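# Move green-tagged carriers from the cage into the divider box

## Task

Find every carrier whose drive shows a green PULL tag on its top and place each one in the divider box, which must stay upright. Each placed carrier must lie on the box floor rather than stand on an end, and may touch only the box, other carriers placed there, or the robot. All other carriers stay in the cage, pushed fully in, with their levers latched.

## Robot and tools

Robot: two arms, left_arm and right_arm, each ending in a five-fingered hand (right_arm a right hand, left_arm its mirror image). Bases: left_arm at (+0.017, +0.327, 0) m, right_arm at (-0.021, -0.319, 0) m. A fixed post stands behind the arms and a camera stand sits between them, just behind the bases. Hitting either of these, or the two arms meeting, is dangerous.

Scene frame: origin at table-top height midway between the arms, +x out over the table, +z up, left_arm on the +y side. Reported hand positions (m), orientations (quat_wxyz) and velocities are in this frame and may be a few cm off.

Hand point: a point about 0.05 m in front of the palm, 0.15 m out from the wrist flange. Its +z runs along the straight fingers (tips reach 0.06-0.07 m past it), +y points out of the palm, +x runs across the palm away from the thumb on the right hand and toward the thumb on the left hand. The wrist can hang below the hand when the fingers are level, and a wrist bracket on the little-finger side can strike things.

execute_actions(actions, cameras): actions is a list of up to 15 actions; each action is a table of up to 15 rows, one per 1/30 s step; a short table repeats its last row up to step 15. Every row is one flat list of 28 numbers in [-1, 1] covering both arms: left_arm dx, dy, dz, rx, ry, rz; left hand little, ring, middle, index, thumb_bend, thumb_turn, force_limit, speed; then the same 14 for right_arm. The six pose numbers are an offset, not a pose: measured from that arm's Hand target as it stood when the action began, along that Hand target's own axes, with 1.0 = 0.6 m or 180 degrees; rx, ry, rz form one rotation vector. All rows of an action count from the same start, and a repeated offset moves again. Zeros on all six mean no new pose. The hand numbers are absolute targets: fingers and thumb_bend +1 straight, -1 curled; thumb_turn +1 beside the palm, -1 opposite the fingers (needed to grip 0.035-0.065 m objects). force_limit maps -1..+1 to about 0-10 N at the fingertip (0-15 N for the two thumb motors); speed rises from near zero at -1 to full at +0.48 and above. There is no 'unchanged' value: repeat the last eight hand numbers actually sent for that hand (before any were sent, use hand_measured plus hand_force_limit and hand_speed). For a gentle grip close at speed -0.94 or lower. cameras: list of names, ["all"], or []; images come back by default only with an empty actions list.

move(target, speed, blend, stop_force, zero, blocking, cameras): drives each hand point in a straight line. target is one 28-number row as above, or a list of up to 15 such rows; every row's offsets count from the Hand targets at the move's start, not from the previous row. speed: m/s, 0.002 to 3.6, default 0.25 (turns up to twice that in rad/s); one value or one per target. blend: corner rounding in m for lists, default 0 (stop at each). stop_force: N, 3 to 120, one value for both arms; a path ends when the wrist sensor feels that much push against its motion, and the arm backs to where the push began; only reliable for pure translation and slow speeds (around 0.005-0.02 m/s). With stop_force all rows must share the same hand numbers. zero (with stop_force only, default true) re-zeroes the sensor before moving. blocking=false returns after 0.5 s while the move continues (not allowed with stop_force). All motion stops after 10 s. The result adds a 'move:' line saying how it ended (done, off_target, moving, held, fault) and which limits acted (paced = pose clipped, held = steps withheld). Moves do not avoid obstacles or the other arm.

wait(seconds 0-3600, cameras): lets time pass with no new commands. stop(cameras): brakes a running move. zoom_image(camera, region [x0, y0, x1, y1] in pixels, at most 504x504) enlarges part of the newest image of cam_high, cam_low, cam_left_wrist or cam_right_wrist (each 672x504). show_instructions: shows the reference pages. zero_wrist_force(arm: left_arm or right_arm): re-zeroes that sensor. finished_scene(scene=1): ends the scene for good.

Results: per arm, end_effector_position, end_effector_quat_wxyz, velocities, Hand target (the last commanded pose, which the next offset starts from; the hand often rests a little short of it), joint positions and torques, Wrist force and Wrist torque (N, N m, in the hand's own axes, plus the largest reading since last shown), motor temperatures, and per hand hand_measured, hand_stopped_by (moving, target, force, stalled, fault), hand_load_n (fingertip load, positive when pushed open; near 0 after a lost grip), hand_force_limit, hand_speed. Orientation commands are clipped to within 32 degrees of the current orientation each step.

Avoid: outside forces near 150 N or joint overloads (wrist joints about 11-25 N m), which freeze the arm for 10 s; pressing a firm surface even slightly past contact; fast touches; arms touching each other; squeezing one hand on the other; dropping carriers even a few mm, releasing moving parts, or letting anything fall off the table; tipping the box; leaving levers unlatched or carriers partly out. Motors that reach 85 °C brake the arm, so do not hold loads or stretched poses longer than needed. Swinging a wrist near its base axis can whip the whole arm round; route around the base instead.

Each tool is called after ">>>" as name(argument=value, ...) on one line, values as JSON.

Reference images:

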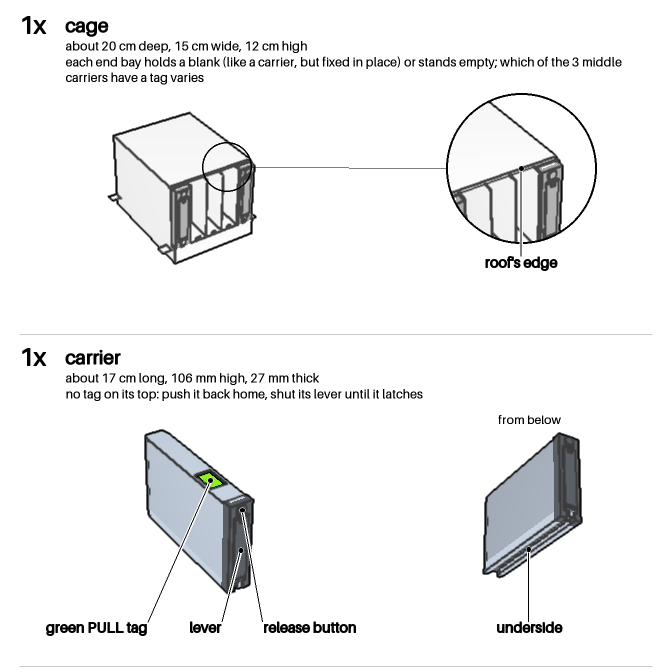

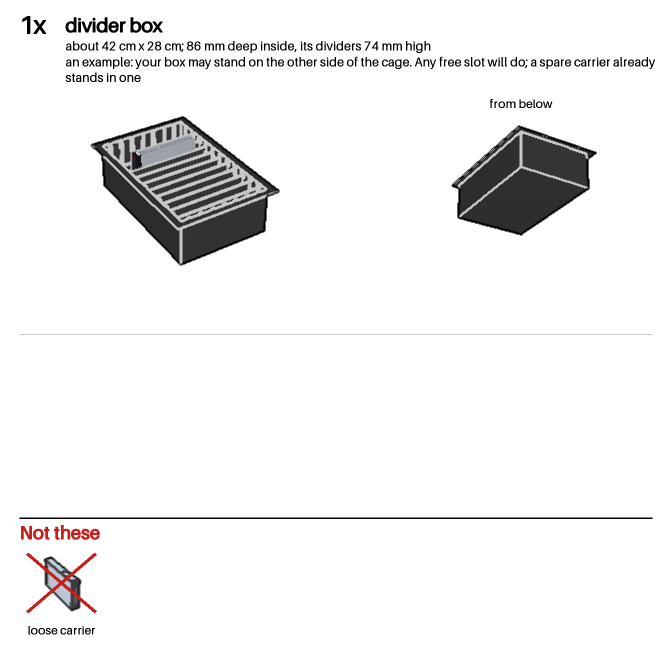

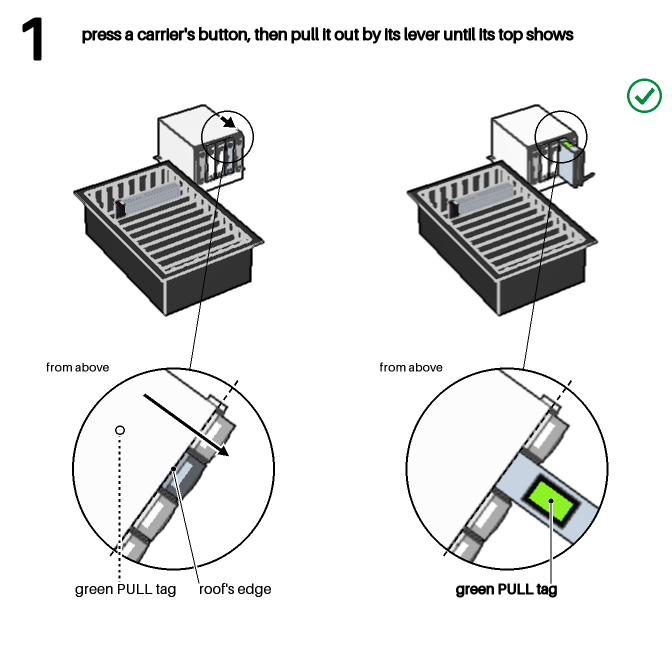

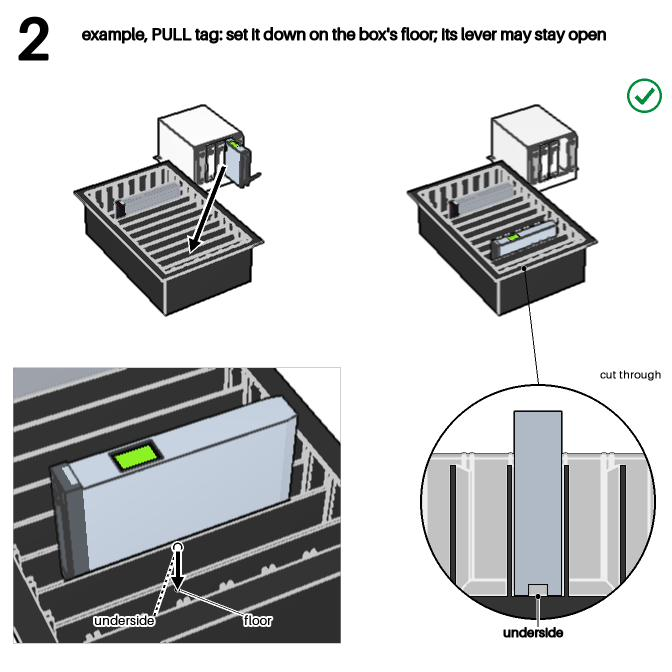

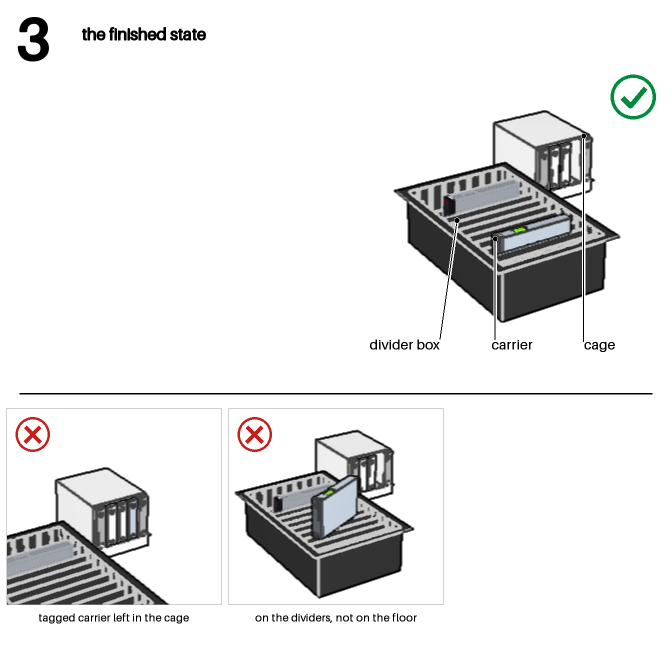

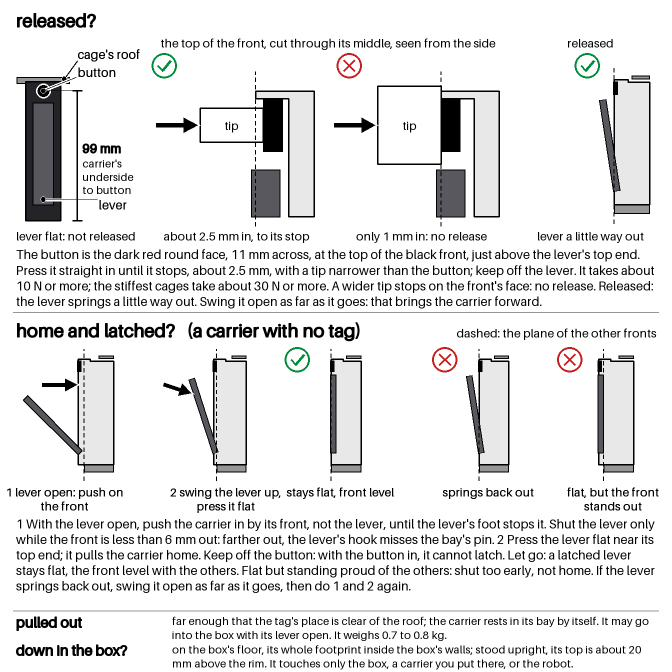

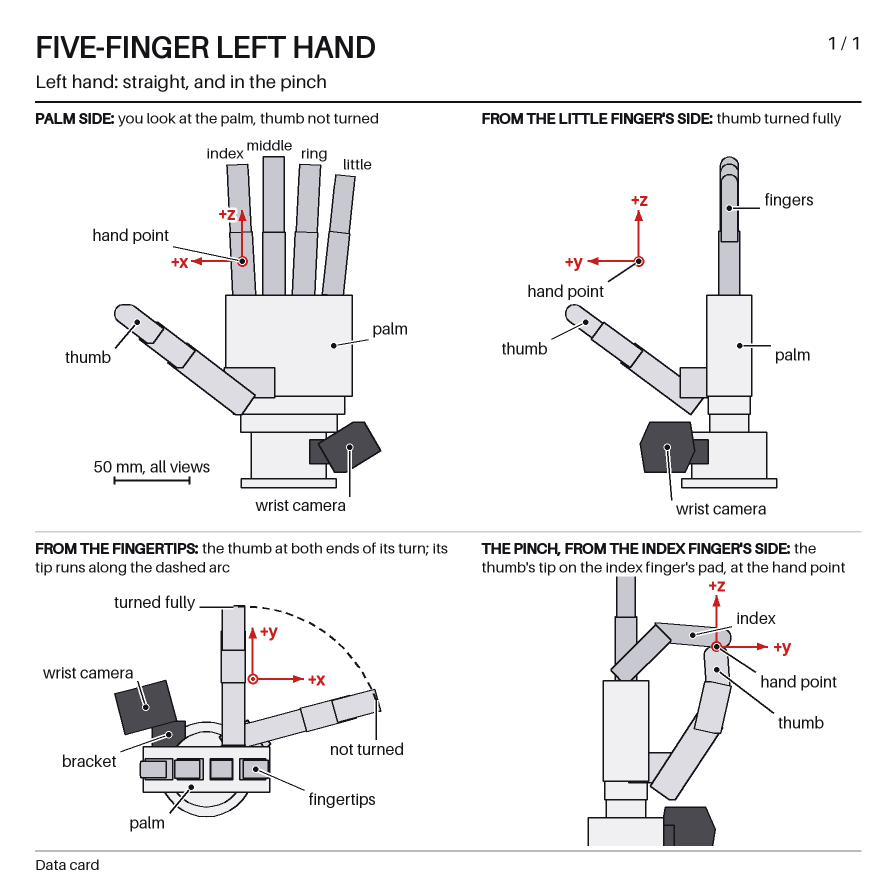

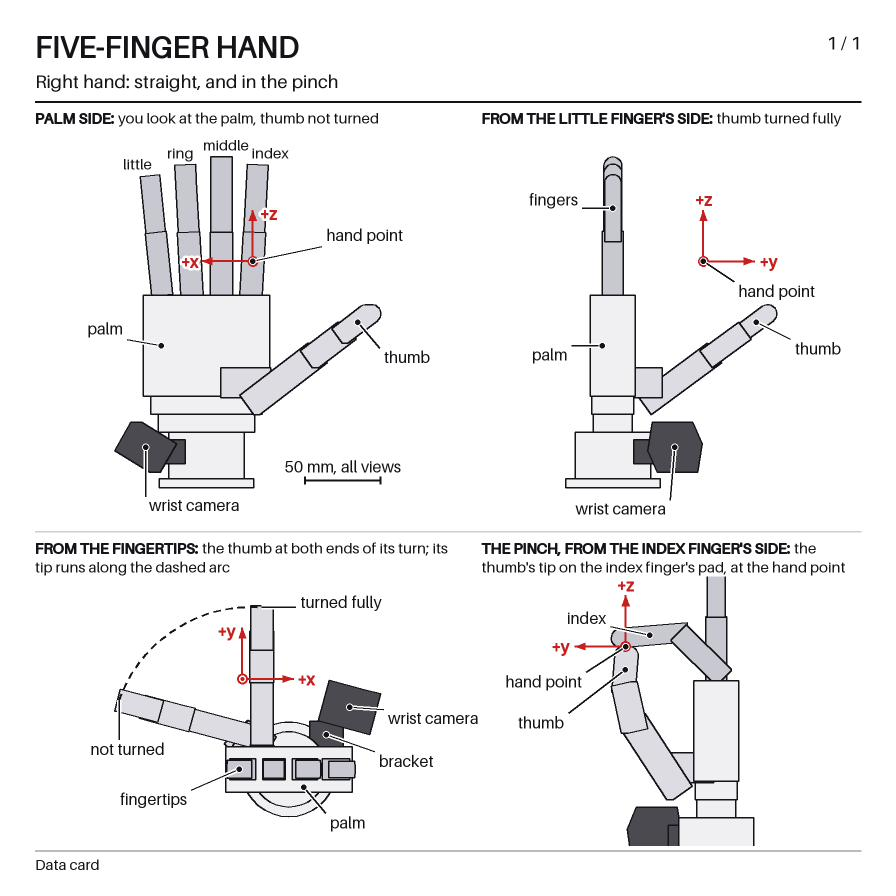

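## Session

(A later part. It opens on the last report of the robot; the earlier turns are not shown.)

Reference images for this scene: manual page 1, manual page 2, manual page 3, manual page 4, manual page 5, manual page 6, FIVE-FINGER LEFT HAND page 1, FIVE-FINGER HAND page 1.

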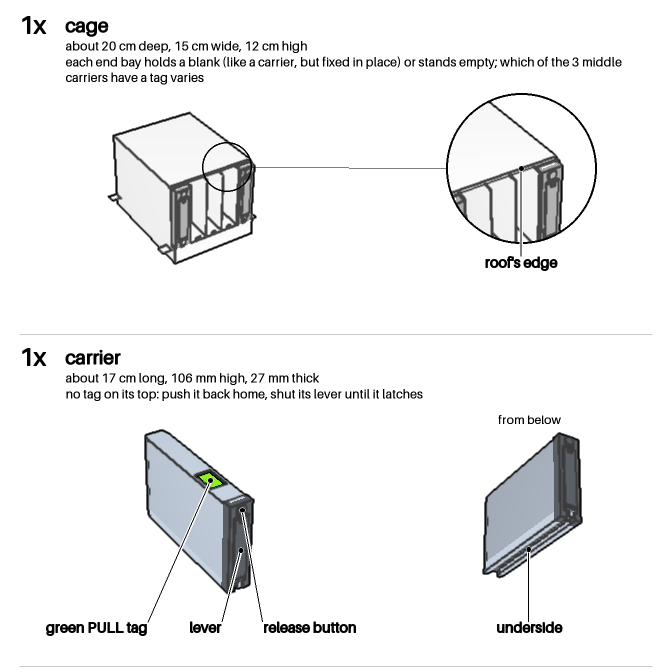

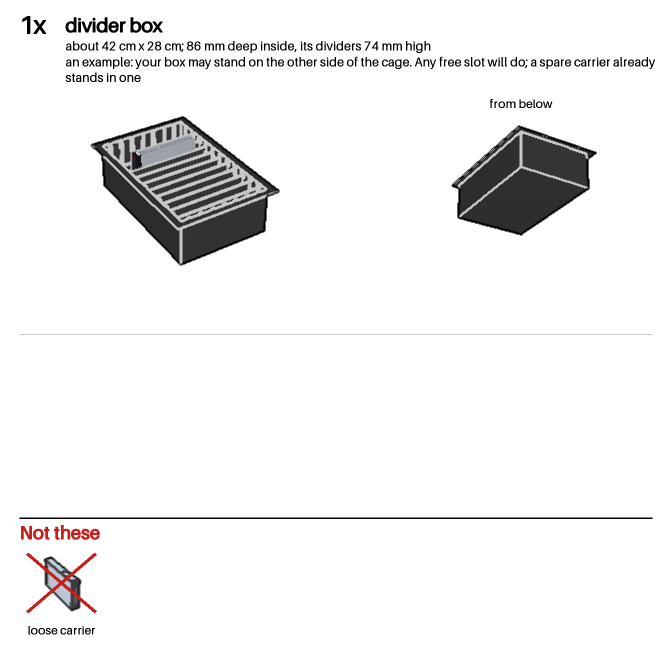

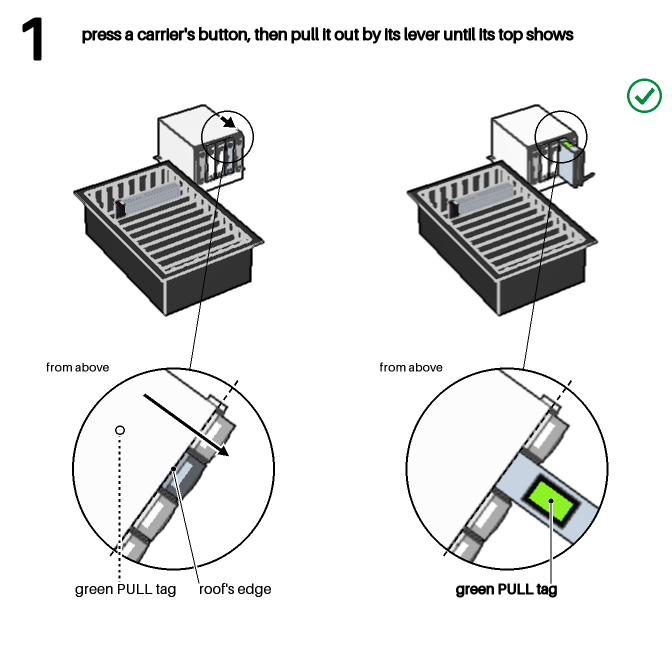

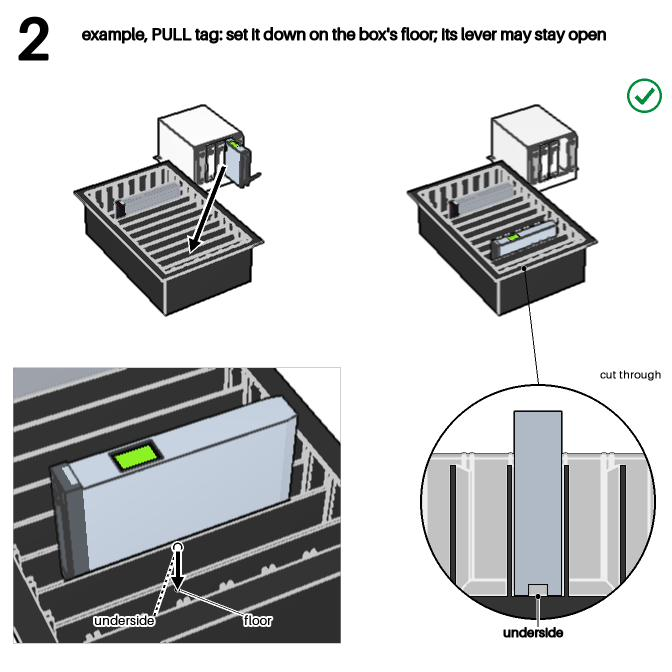

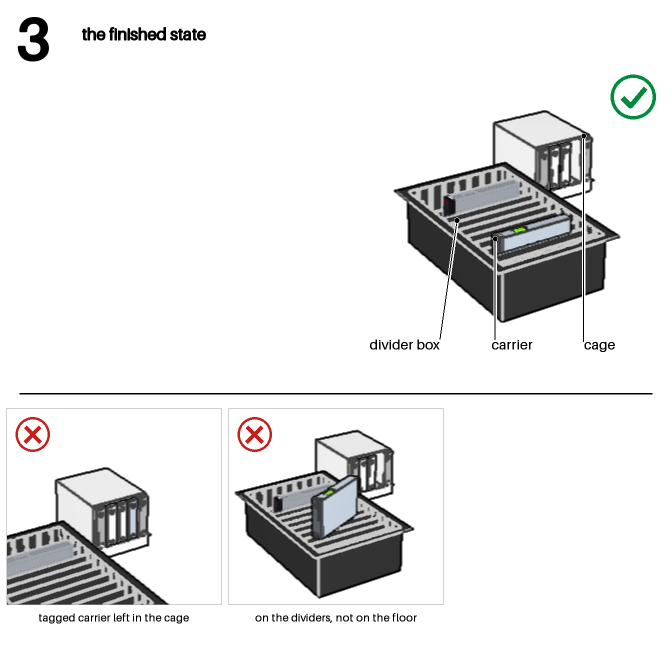

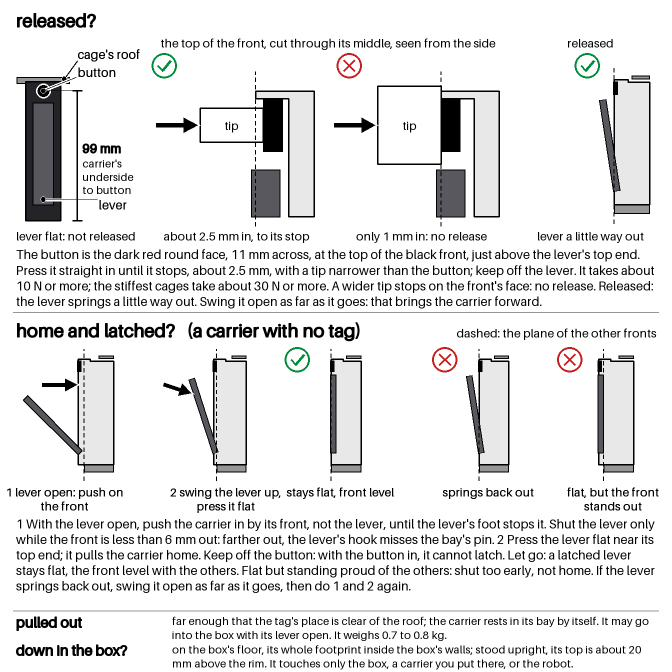

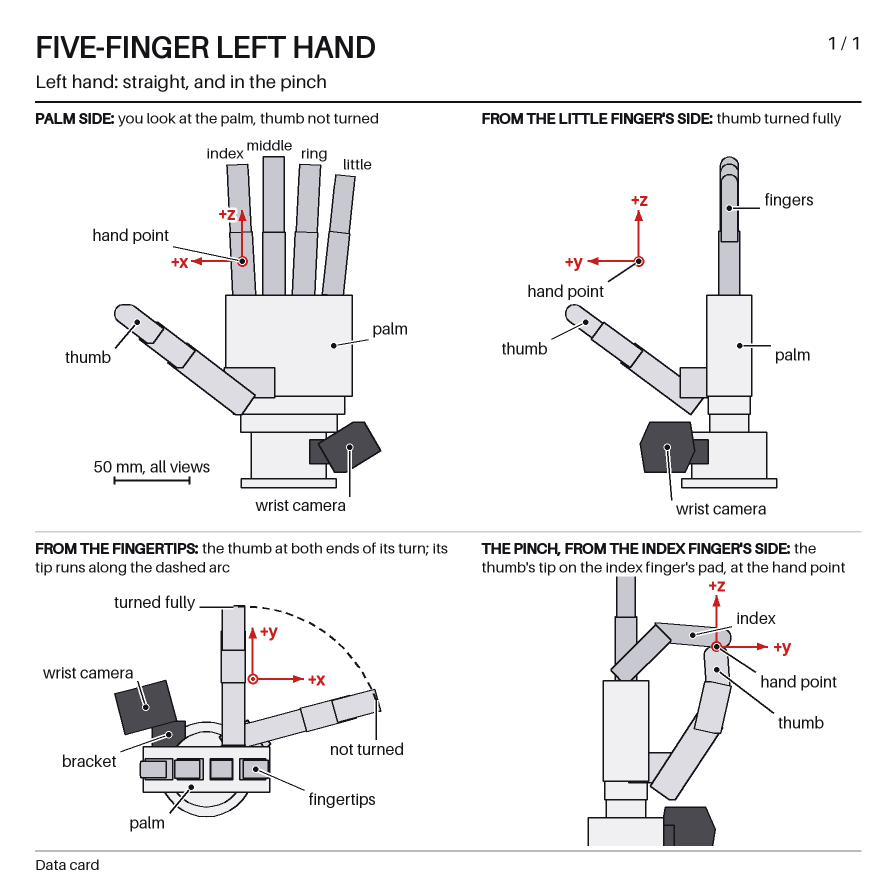

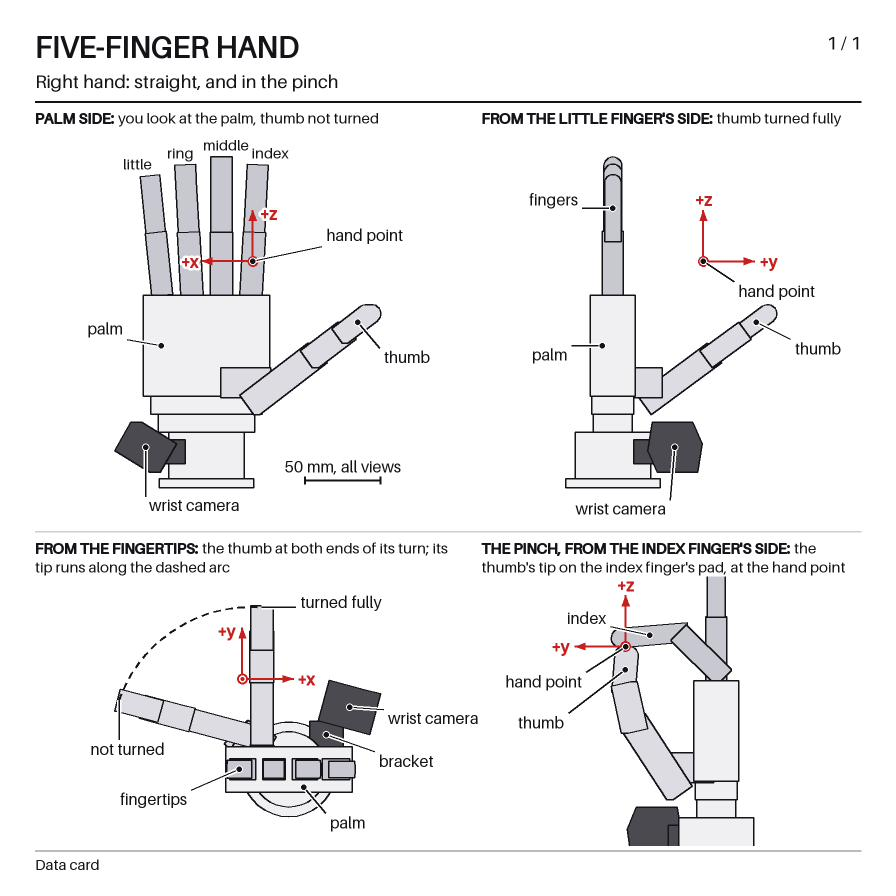

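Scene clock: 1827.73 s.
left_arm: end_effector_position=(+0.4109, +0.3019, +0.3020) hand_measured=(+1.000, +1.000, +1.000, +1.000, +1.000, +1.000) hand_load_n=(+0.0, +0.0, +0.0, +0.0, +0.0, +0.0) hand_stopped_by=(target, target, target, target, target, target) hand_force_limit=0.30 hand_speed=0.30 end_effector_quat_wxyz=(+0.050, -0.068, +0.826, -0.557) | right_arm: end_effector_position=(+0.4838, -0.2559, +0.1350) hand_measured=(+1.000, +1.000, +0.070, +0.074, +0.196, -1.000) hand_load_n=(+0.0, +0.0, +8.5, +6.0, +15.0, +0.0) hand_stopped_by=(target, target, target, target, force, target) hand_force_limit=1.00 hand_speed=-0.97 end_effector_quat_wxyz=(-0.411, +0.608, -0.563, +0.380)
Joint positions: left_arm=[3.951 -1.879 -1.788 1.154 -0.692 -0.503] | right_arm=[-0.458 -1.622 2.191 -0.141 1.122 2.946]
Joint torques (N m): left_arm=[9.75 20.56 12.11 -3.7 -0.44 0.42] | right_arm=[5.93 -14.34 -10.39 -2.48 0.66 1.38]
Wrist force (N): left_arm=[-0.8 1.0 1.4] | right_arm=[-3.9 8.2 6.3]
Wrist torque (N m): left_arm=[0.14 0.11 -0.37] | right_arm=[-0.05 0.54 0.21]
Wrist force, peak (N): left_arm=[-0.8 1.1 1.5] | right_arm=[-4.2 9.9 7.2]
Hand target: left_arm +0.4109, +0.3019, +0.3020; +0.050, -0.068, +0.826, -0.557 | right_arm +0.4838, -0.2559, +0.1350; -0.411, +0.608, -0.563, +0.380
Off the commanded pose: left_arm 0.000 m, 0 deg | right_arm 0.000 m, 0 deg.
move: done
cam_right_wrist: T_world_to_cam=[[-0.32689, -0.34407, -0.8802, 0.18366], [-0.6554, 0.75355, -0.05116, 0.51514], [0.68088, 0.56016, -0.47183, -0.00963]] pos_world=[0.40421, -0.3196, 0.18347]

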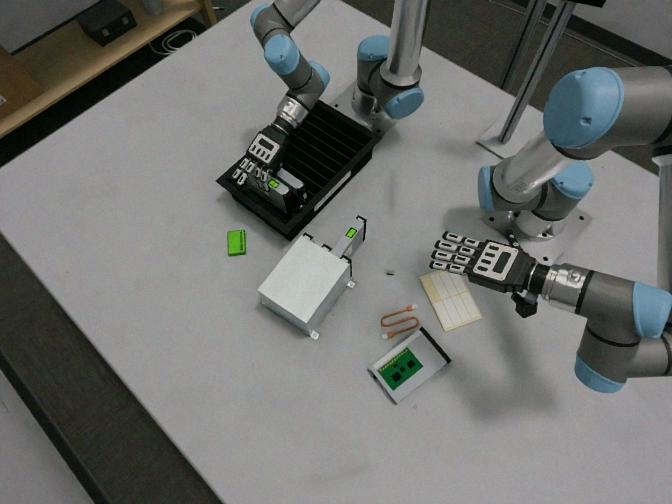

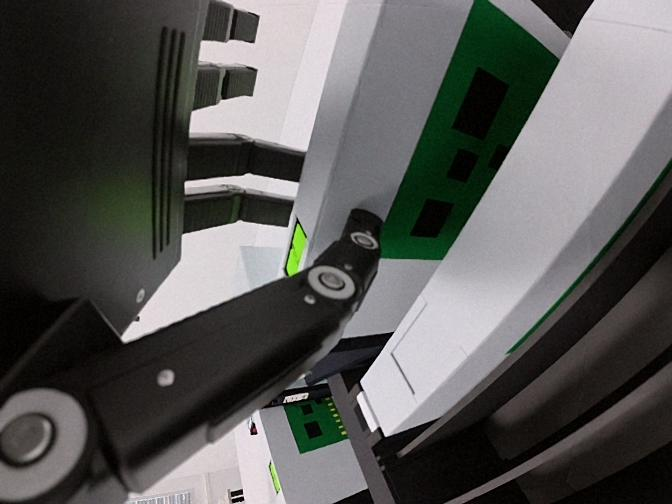

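>>> move(target=[0,0,0,0,0,0,1,1,1,1,1,1,0.3,0.3,0,0.0463,0.0187,0,0,0,1,1,0.066,0.072,0.18,-1,1.0,-0.97], speed=0.03, stop_force=5, cameras=["cam_high"])

>>> zoom_image(camera="cam_high", region=[205, 60, 395, 250])

Scene clock: 1831.30 s.
left_arm: end_effector_position=(+0.4109, +0.3019, +0.3020) hand_measured=(+1.000, +1.000, +1.000, +1.000, +1.000, +1.000) hand_load_n=(+0.0, +0.0, +0.0, +0.0, +0.0, +0.0) hand_stopped_by=(target, target, target, target, target, target) hand_force_limit=0.30 hand_speed=0.30 end_effector_quat_wxyz=(+0.050, -0.068, +0.826, -0.557) | right_arm: end_effector_position=(+0.4837, -0.2559, +0.1103) hand_measured=(+1.000, +1.000, +0.070, +0.074, +0.196, -1.000) hand_load_n=(+0.0, +0.0, +9.5, +6.5, +14.0, +0.0) hand_stopped_by=(target, target, target, target, force, target) hand_force_limit=1.00 hand_speed=-0.97 end_effector_quat_wxyz=(-0.411, +0.609, -0.563, +0.380)
Joint positions: left_arm=[3.951 -1.879 -1.788 1.154 -0.692 -0.503] | right_arm=[-0.458 -1.581 2.229 -0.219 1.122 2.946]
Joint torques (N m): left_arm=[10.63 20.72 12.16 -3.69 -0.49 0.38] | right_arm=[-2.78 -26.85 -22.23 0.76 0.79 -1.17]
Wrist force (N): left_arm=[-0.4 0.7 1.4] | right_arm=[-3.4 4.1 4.0]
Wrist torque (N m): left_arm=[0.09 0.05 -0.33] | right_arm=[-0.18 0.57 0.06]
Wrist force, peak (N): left_arm=[-0.6 1.2 1.5] | right_arm=[-6.7 -17.0 -2.9]
Hand target: left_arm +0.4109, +0.3019, +0.3020; +0.050, -0.068, +0.826, -0.557 | right_arm +0.4837, -0.2559, +0.1103; -0.411, +0.609, -0.563, +0.380 (not the last commanded pose)
Off the commanded pose: left_arm 0.000 m, 0 deg | right_arm 0.005 m, 0 deg.
move: contact (right_arm)

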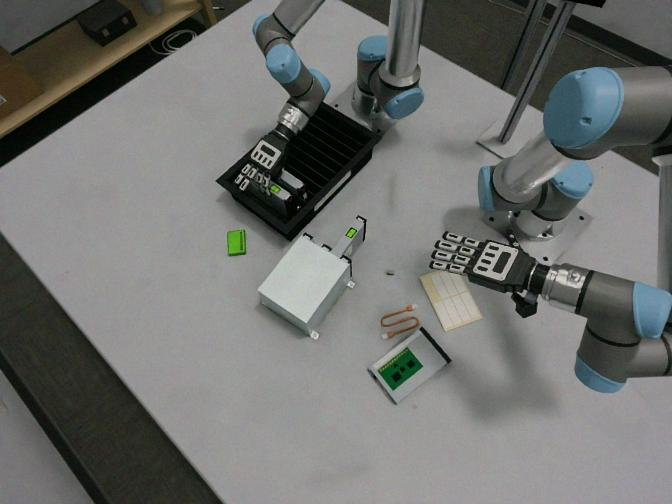

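Scaled by 2.653 from the camera's image (finer frame: 960x720).

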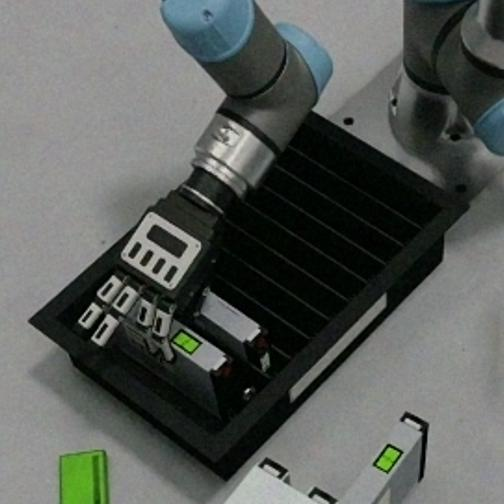

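>>> execute_actions(actions=[], cameras=["cam_right_wrist"])

>>> zoom_image(camera="cam_right_wrist", region=[250, 200, 500, 450])

Scene clock: 1835.07 s.
left_arm: end_effector_position=(+0.4109, +0.3019, +0.3020) hand_measured=(+1.000, +1.000, +1.000, +1.000, +1.000, +1.000) hand_load_n=(+0.0, +0.0, -0.5, +0.0, +0.0, +0.0) hand_stopped_by=(target, target, target, target, target, target) hand_force_limit=0.30 hand_speed=0.30 end_effector_quat_wxyz=(+0.050, -0.068, +0.826, -0.557) | right_arm: end_effector_position=(+0.4837, -0.2559, +0.1103) hand_measured=(+1.000, +1.000, +0.070, +0.074, +0.196, -1.000) hand_load_n=(+0.0, +0.0, +9.0, +6.5, +14.0, +0.0) hand_stopped_by=(target, target, target, target, force, target) hand_force_limit=1.00 hand_speed=-0.97 end_effector_quat_wxyz=(-0.411, +0.609, -0.563, +0.380)
Joint positions: left_arm=[3.951 -1.879 -1.788 1.154 -0.692 -0.503] | right_arm=[-0.458 -1.581 2.229 -0.219 1.122 2.946]
Joint velocities: within noise
Joint torques (N m): left_arm=[10.4 20.46 11.48 -3.7 -0.32 0.35] | right_arm=[-2.57 -26.53 -22.31 0.14 0.66 -1.1]
Motor temperatures (°C): left_arm=[29 37 36 39 44 39] | right_arm=[30 42 33 43 31 43]
Wrist force (N): left_arm=[-0.7 1.0 1.4] | right_arm=[-3.6 3.9 4.1]
Wrist torque (N m): left_arm=[0.13 0.09 -0.36] | right_arm=[-0.20 0.59 0.04]
Wrist force, peak (N): left_arm=[-0.7 1.2 1.6] | right_arm=[-3.7 4.3 4.4]
Hand target: left_arm +0.4109, +0.3019, +0.3020; +0.050, -0.068, +0.826, -0.557 | right_arm +0.4837, -0.2559, +0.1103; -0.411, +0.609, -0.563, +0.380 (not the last commanded pose)
Off the commanded pose: left_arm 0.000 m, 0 deg | right_arm 0.005 m, 0 deg.
camera_calibration:
cam_right_wrist: T_world_to_cam=[[-0.32707, -0.34415, -0.88011, 0.16192], [-0.65543, 0.75353, -0.05108, 0.5138], [0.68076, 0.56014, -0.47202, -0.02114]] pos_world=[0.40412, -0.3196, 0.15877]
Images, in order (width x height): cam_right_wrist 672x504.

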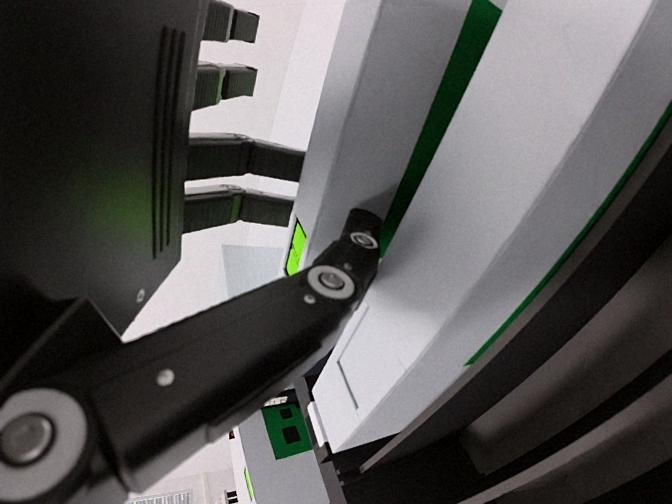

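Scaled by 2.016 from the camera's image (finer frame: 960x720).

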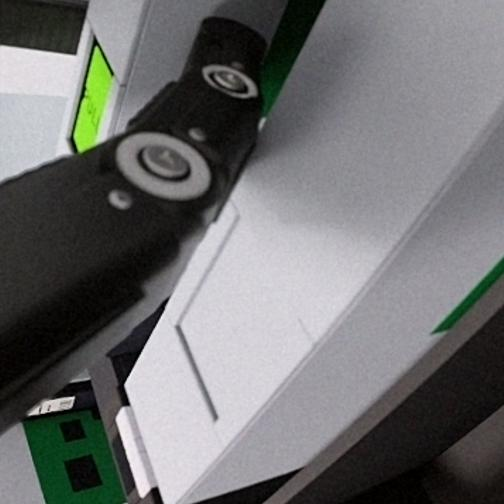

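>>> move(target=[0,0,0,0,0,0,1,1,1,1,1,1,0.3,0.3,0,-0.3399,-0.1373,0,0,0,1,1,0.066,0.072,0.18,-1,1.0,-0.97], speed=0.08, cameras=["cam_high","cam_right_wrist"])

>>> zoom_image(camera="cam_high", region=[205, 60, 395, 250])

Scene clock: 1847.23 s.
left_arm: end_effector_position=(+0.4109, +0.3019, +0.3020) hand_measured=(+1.000, +1.000, +1.000, +1.000, +1.000, +1.000) hand_load_n=(+0.0, -0.5, +0.0, +0.0, +0.0, -0.5) hand_stopped_by=(target, target, target, target, target, target) hand_force_limit=0.30 hand_speed=0.30 end_effector_quat_wxyz=(+0.050, -0.068, +0.826, -0.557) | right_arm: end_effector_position=(+0.4836, -0.2559, +0.3302) hand_measured=(+1.000, +1.000, +0.070, +0.074, +0.196, -1.000) hand_load_n=(+0.0, +0.0, +8.0, +6.0, +15.5, +0.0) hand_stopped_by=(target, target, target, target, force, target) hand_force_limit=1.00 hand_speed=-0.97 end_effector_quat_wxyz=(-0.411, +0.609, -0.563, +0.380)
Joint positions: left_arm=[3.951 -1.879 -1.788 1.154 -0.692 -0.503] | right_arm=[-0.459 -1.769 1.791 0.407 1.121 2.946]
Joint torques (N m): left_arm=[10.33 21.06 11.24 -3.65 -0.38 0.3] | right_arm=[-10.01 -11.82 -29.2 0.13 -2.01 -1.45]
Wrist force (N): left_arm=[-0.5 1.1 1.3] | right_arm=[-4.6 9.8 7.6]
Wrist torque (N m): left_arm=[0.15 0.06 -0.35] | right_arm=[0.02 0.58 0.13]
Wrist force, peak (N): left_arm=[-0.7 1.1 1.6] | right_arm=[-3.3 10.9 7.1]
Hand target: left_arm +0.4109, +0.3019, +0.3020; +0.050, -0.068, +0.826, -0.557 | right_arm +0.4836, -0.2559, +0.3303; -0.411, +0.609, -0.563, +0.380
Off the commanded pose: left_arm 0.000 m, 0 deg | right_arm 0.000 m, 0 deg.
move: done
cam_right_wrist: T_world_to_cam=[[-0.32693, -0.34415, -0.88016, 0.35539], [-0.65541, 0.75354, -0.05119, 0.52501], [0.68085, 0.56013, -0.47191, 0.08264]] pos_world=[0.40402, -0.3196, 0.37867]

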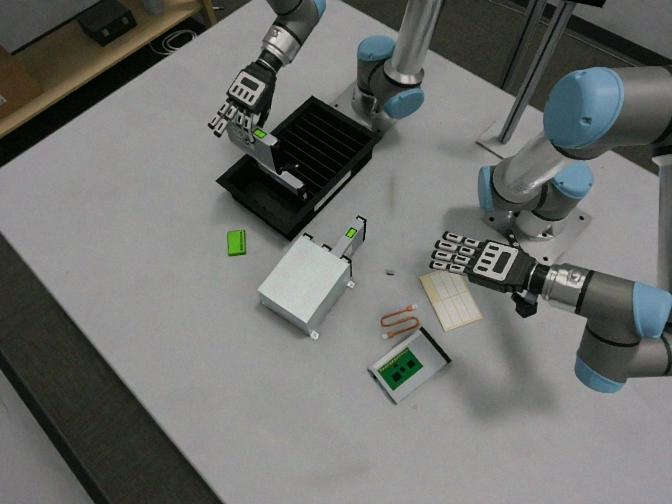

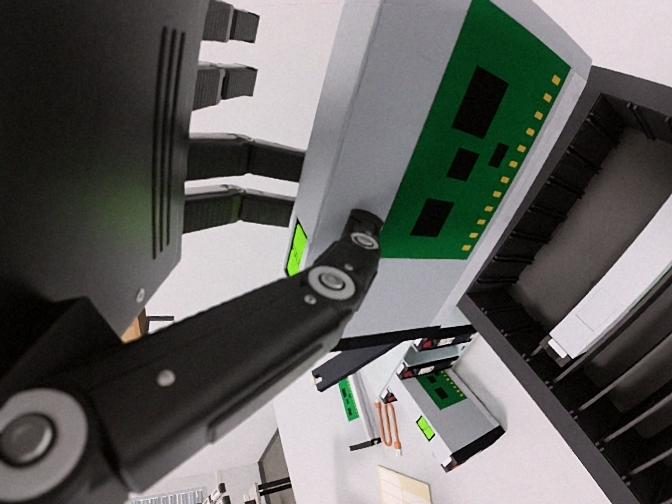

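Scaled by 2.653 from the camera's image (finer frame: 960x720).

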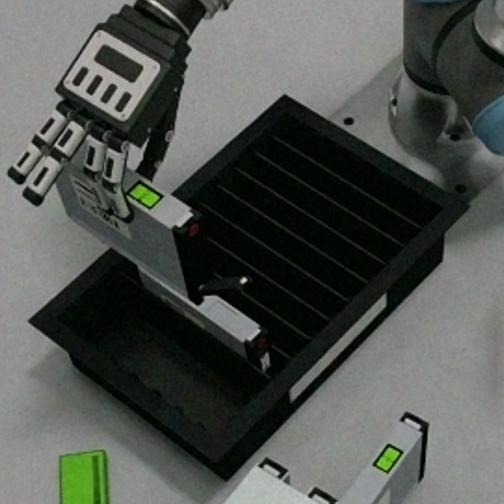

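>>> move(target=[0,0,0,0,0,0,1,1,1,1,1,1,0.3,0.3,-0.0333,-0.0137,-0.0993,0,-0.4913,-0.1985,1,1,0.066,0.072,0.18,-1,1.0,-0.97], speed=0.15)

Scene clock: 1855.57 s.
left_arm: end_effector_position=(+0.4109, +0.3019, +0.3020) hand_measured=(+1.000, +1.000, +1.000, +1.000, +1.000, +1.000) hand_load_n=(+0.0, +0.0, +0.0, +0.0, +0.0, +0.0) hand_stopped_by=(target, target, target, target, target, target) hand_force_limit=0.30 hand_speed=0.30 end_effector_quat_wxyz=(+0.050, -0.068, +0.826, -0.557) | right_arm: end_effector_position=(+0.4300, -0.2401, +0.3602) hand_measured=(+1.000, +1.000, +0.070, +0.074, +0.196, -1.000) hand_load_n=(+0.0, +0.0, +8.5, +5.5, +15.5, +0.0) hand_stopped_by=(target, target, target, target, force, target) hand_force_limit=1.00 hand_speed=-0.97 end_effector_quat_wxyz=(-0.557, +0.826, +0.071, -0.048)
Joint positions: left_arm=[3.951 -1.879 -1.788 1.154 -0.692 -0.503] | right_arm=[-0.535 -1.097 1.391 2.263 0.746 0.451]
Joint torques (N m): left_arm=[9.69 20.56 10.39 -3.66 -0.4 0.15] | right_arm=[7.79 -38.44 -23.51 5 0.2 -1.46]
Wrist force (N): left_arm=[-0.7 1.0 1.3] | right_arm=[-4.7 9.5 6.9]
Wrist torque (N m): left_arm=[0.14 0.09 -0.36] | right_arm=[0.01 0.58 0.07]
Wrist force, peak (N): left_arm=[-0.8 1.1 1.6] | right_arm=[-4.2 10.3 7.5]
Hand target: left_arm +0.4109, +0.3019, +0.3020; +0.050, -0.068, +0.826, -0.557 | right_arm +0.4300, -0.2401, +0.3602; -0.557, +0.826, +0.071, -0.048
Off the commanded pose: left_arm 0.000 m, 0 deg | right_arm 0.000 m, 0 deg.
move: done

>>> move(target=[0,0,0,0,0,0,1,1,1,1,1,1,0.3,0.3,-0.0411,-0.0027,0.0066,0,-0.2179,-0.0881,1,1,0.066,0.072,0.18,-1,1.0,-0.97], speed=0.15, cameras=["cam_high"])

Scene clock: 1860.27 s.
left_arm: end_effector_position=(+0.4109, +0.3019, +0.3020) hand_measured=(+1.000, +1.000, +1.000, +1.000, +1.000, +1.000) hand_load_n=(+0.0, +0.0, +0.0, +0.0, +0.0, +0.0) hand_stopped_by=(target, target, target, target, target, target) hand_force_limit=0.30 hand_speed=0.30 end_effector_quat_wxyz=(+0.050, -0.068, +0.826, -0.557) | right_arm: end_effector_position=(+0.4050, -0.2401, +0.3602) hand_measured=(+1.000, +1.000, +0.070, +0.074, +0.196, -1.000) hand_load_n=(+0.0, -0.5, +8.5, +6.0, +16.0, +0.0) hand_stopped_by=(target, target, target, target, force, target) hand_force_limit=1.00 hand_speed=-0.97 end_effector_quat_wxyz=(-0.502, +0.745, +0.365, -0.245)
Joint positions: left_arm=[3.951 -1.879 -1.788 1.154 -0.692 -0.503] | right_arm=[-0.311 -0.933 1.151 2.51 1.202 0.156]
Joint torques (N m): left_arm=[9.76 20.58 10.27 -3.54 -0.33 0.16] | right_arm=[7.7 -45.74 -23.31 5.64 0.99 -1.28]
Wrist force (N): left_arm=[-0.7 1.0 1.2] | right_arm=[-4.6 9.8 6.8]
Wrist torque (N m): left_arm=[0.15 0.09 -0.36] | right_arm=[0.05 0.54 0.06]
Wrist force, peak (N): left_arm=[-0.7 1.2 1.4] | right_arm=[-4.8 9.9 7.4]
Hand target: left_arm +0.4109, +0.3019, +0.3020; +0.050, -0.068, +0.826, -0.557 | right_arm +0.4050, -0.2401, +0.3602; -0.502, +0.745, +0.365, -0.246
Off the commanded pose: left_arm 0.000 m, 0 deg | right_arm 0.000 m, 0 deg.
move: done

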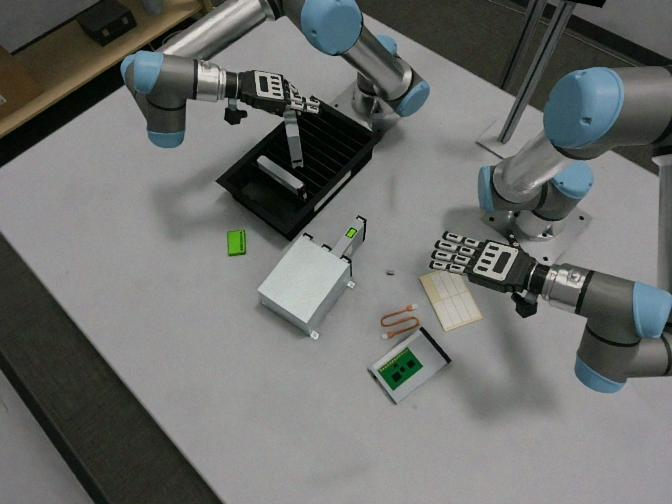

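>>> move(target=[0,0,0,0,0,0,1,1,1,1,1,1,0.3,0.3,-0.0255,-0.0124,0.0306,0,-0.2179,-0.0881,1,1,0.066,0.072,0.18,-1,1.0,-0.97], speed=0.15, cameras=["cam_high","cam_right_wrist"])

>>> zoom_image(camera="cam_high", region=[205, 60, 395, 250])

Scene clock: 1864.63 s.
left_arm: end_effector_position=(+0.4109, +0.3019, +0.3020) hand_measured=(+1.000, +1.000, +1.000, +1.000, +1.000, +1.000) hand_load_n=(+0.0, +0.0, +0.0, +0.0, -0.5, +0.0) hand_stopped_by=(target, target, target, target, target, target) hand_force_limit=0.30 hand_speed=0.30 end_effector_quat_wxyz=(+0.050, -0.068, +0.826, -0.557) | right_arm: end_effector_position=(+0.3800, -0.2400, +0.3602) hand_measured=(+1.000, +1.000, +0.070, +0.074, +0.196, -1.000) hand_load_n=(-0.5, +0.0, +8.5, +6.0, +15.5, +0.0) hand_stopped_by=(target, target, target, target, force, target) hand_force_limit=1.00 hand_speed=-0.97 end_effector_quat_wxyz=(-0.380, +0.563, +0.609, -0.410)
Joint positions: left_arm=[3.951 -1.879 -1.788 1.154 -0.692 -0.503] | right_arm=[-0.062 -0.914 1.123 2.547 1.654 -0.034]
Joint torques (N m): left_arm=[9.55 20.29 10.17 -3.56 -0.49 0.1] | right_arm=[8.02 -59.88 -9.28 2.84 1.6 -1.42]
Wrist force (N): left_arm=[-0.5 1.1 1.6] | right_arm=[-4.2 9.6 7.1]
Wrist torque (N m): left_arm=[0.14 0.08 -0.35] | right_arm=[-0.02 0.50 0.13]
Wrist force, peak (N): left_arm=[-0.5 1.1 1.6] | right_arm=[-4.6 10.0 7.4]
Hand target: left_arm +0.4109, +0.3019, +0.3020; +0.050, -0.068, +0.826, -0.557 | right_arm +0.3800, -0.2400, +0.3602; -0.380, +0.563, +0.609, -0.410
Off the commanded pose: left_arm 0.000 m, 0 deg | right_arm 0.000 m, 0 deg.
move: done
cam_right_wrist: T_world_to_cam=[[0.3284, 0.34449, -0.87948, 0.26938], [0.65525, -0.75372, -0.05056, -0.41336], [-0.6803, -0.55967, -0.47324, 0.40731]] pos_world=[0.45948, -0.1764, 0.40877]

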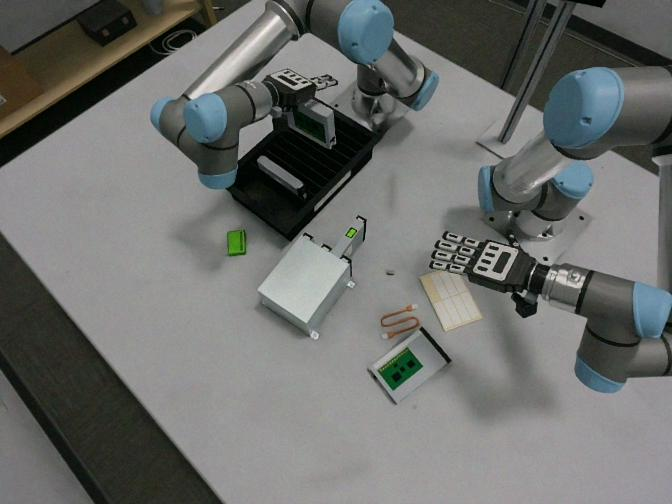

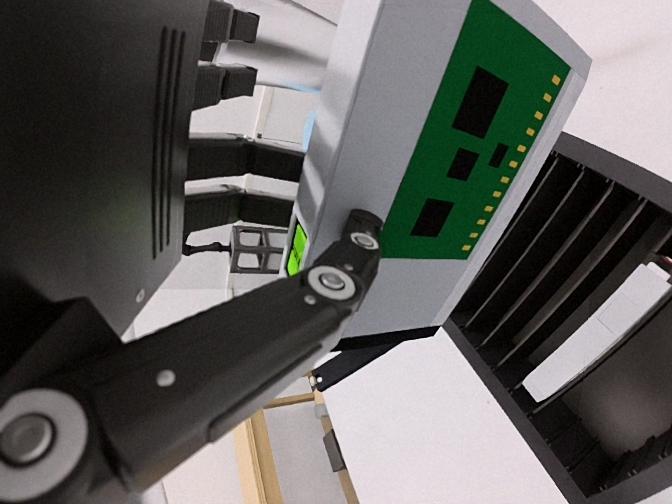

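Scaled by 2.653 from the camera's image (finer frame: 960x720).

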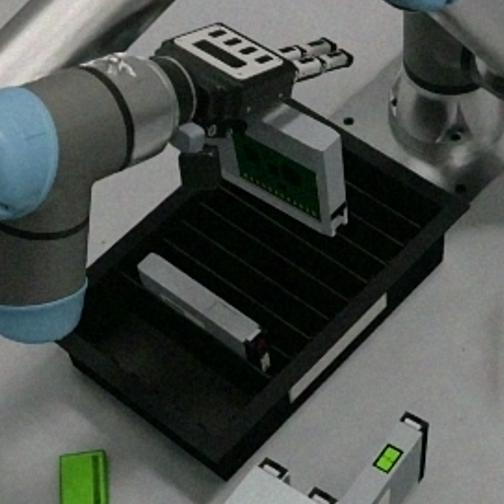

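>>> zoom_image(camera="cam_high", region=[240, 100, 385, 210])

>>> zoom_image(camera="cam_right_wrist", region=[430, 120, 672, 504])

Scaled by 3.476 from the camera's image (finer frame: 960x720).

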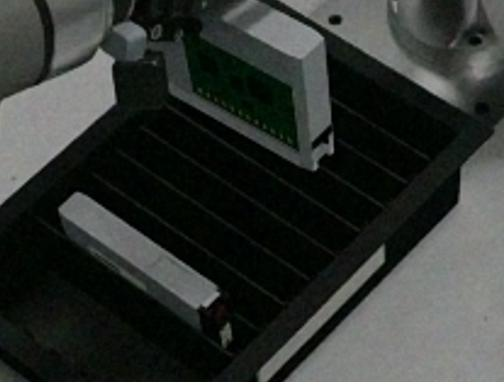

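Scaled by 1.312 from the camera's image (finer frame: 960x720).

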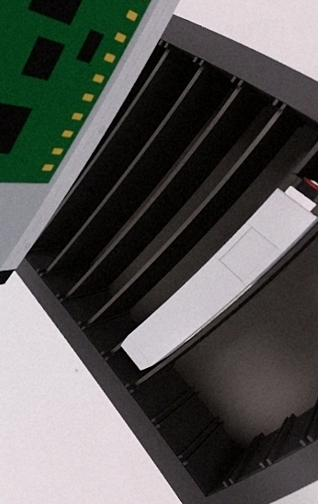

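>>> zoom_image(camera="cam_right_wrist", region=[430, 250, 600, 450])

Scaled by 2.520 from the camera's image (finer frame: 960x720).

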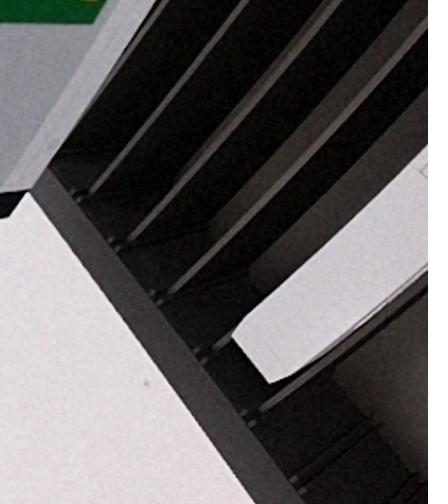

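>>> zoom_image(camera="cam_high", region=[290, 120, 370, 200])

>>> zoom_image(camera="cam_high", region=[235, 120, 315, 200])

Scaled by 6.300 from the camera's image (finer frame: 960x720).

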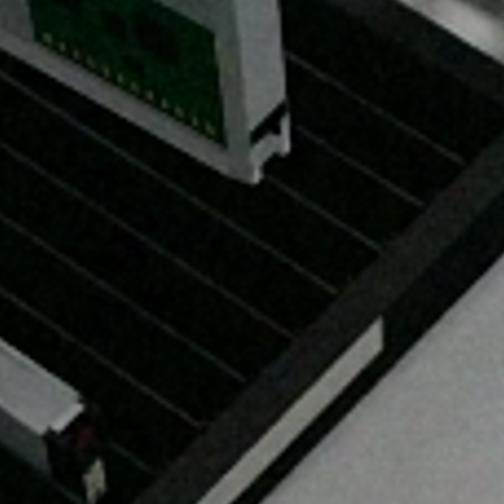

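Scaled by 6.300 from the camera's image (finer frame: 960x720).

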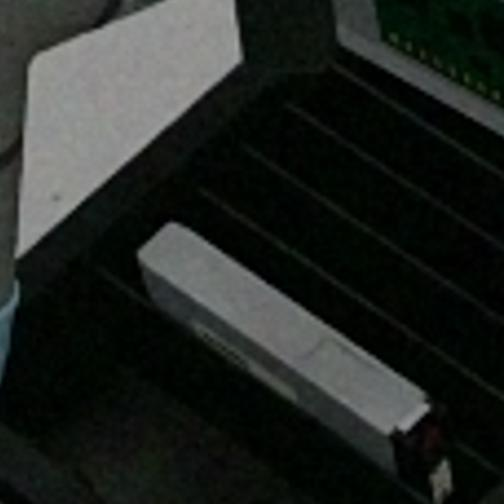

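>>> zoom_image(camera="cam_high", region=[210, 160, 310, 245])

Scaled by 5.040 from the camera's image (finer frame: 960x720).

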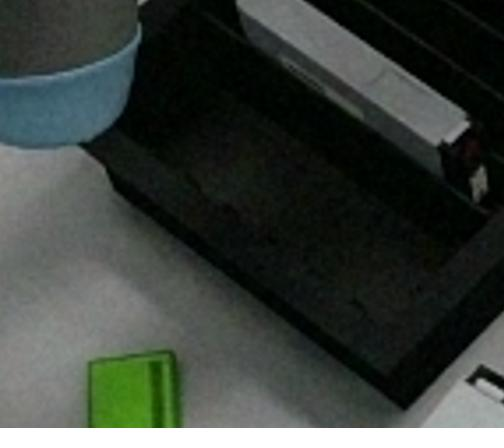

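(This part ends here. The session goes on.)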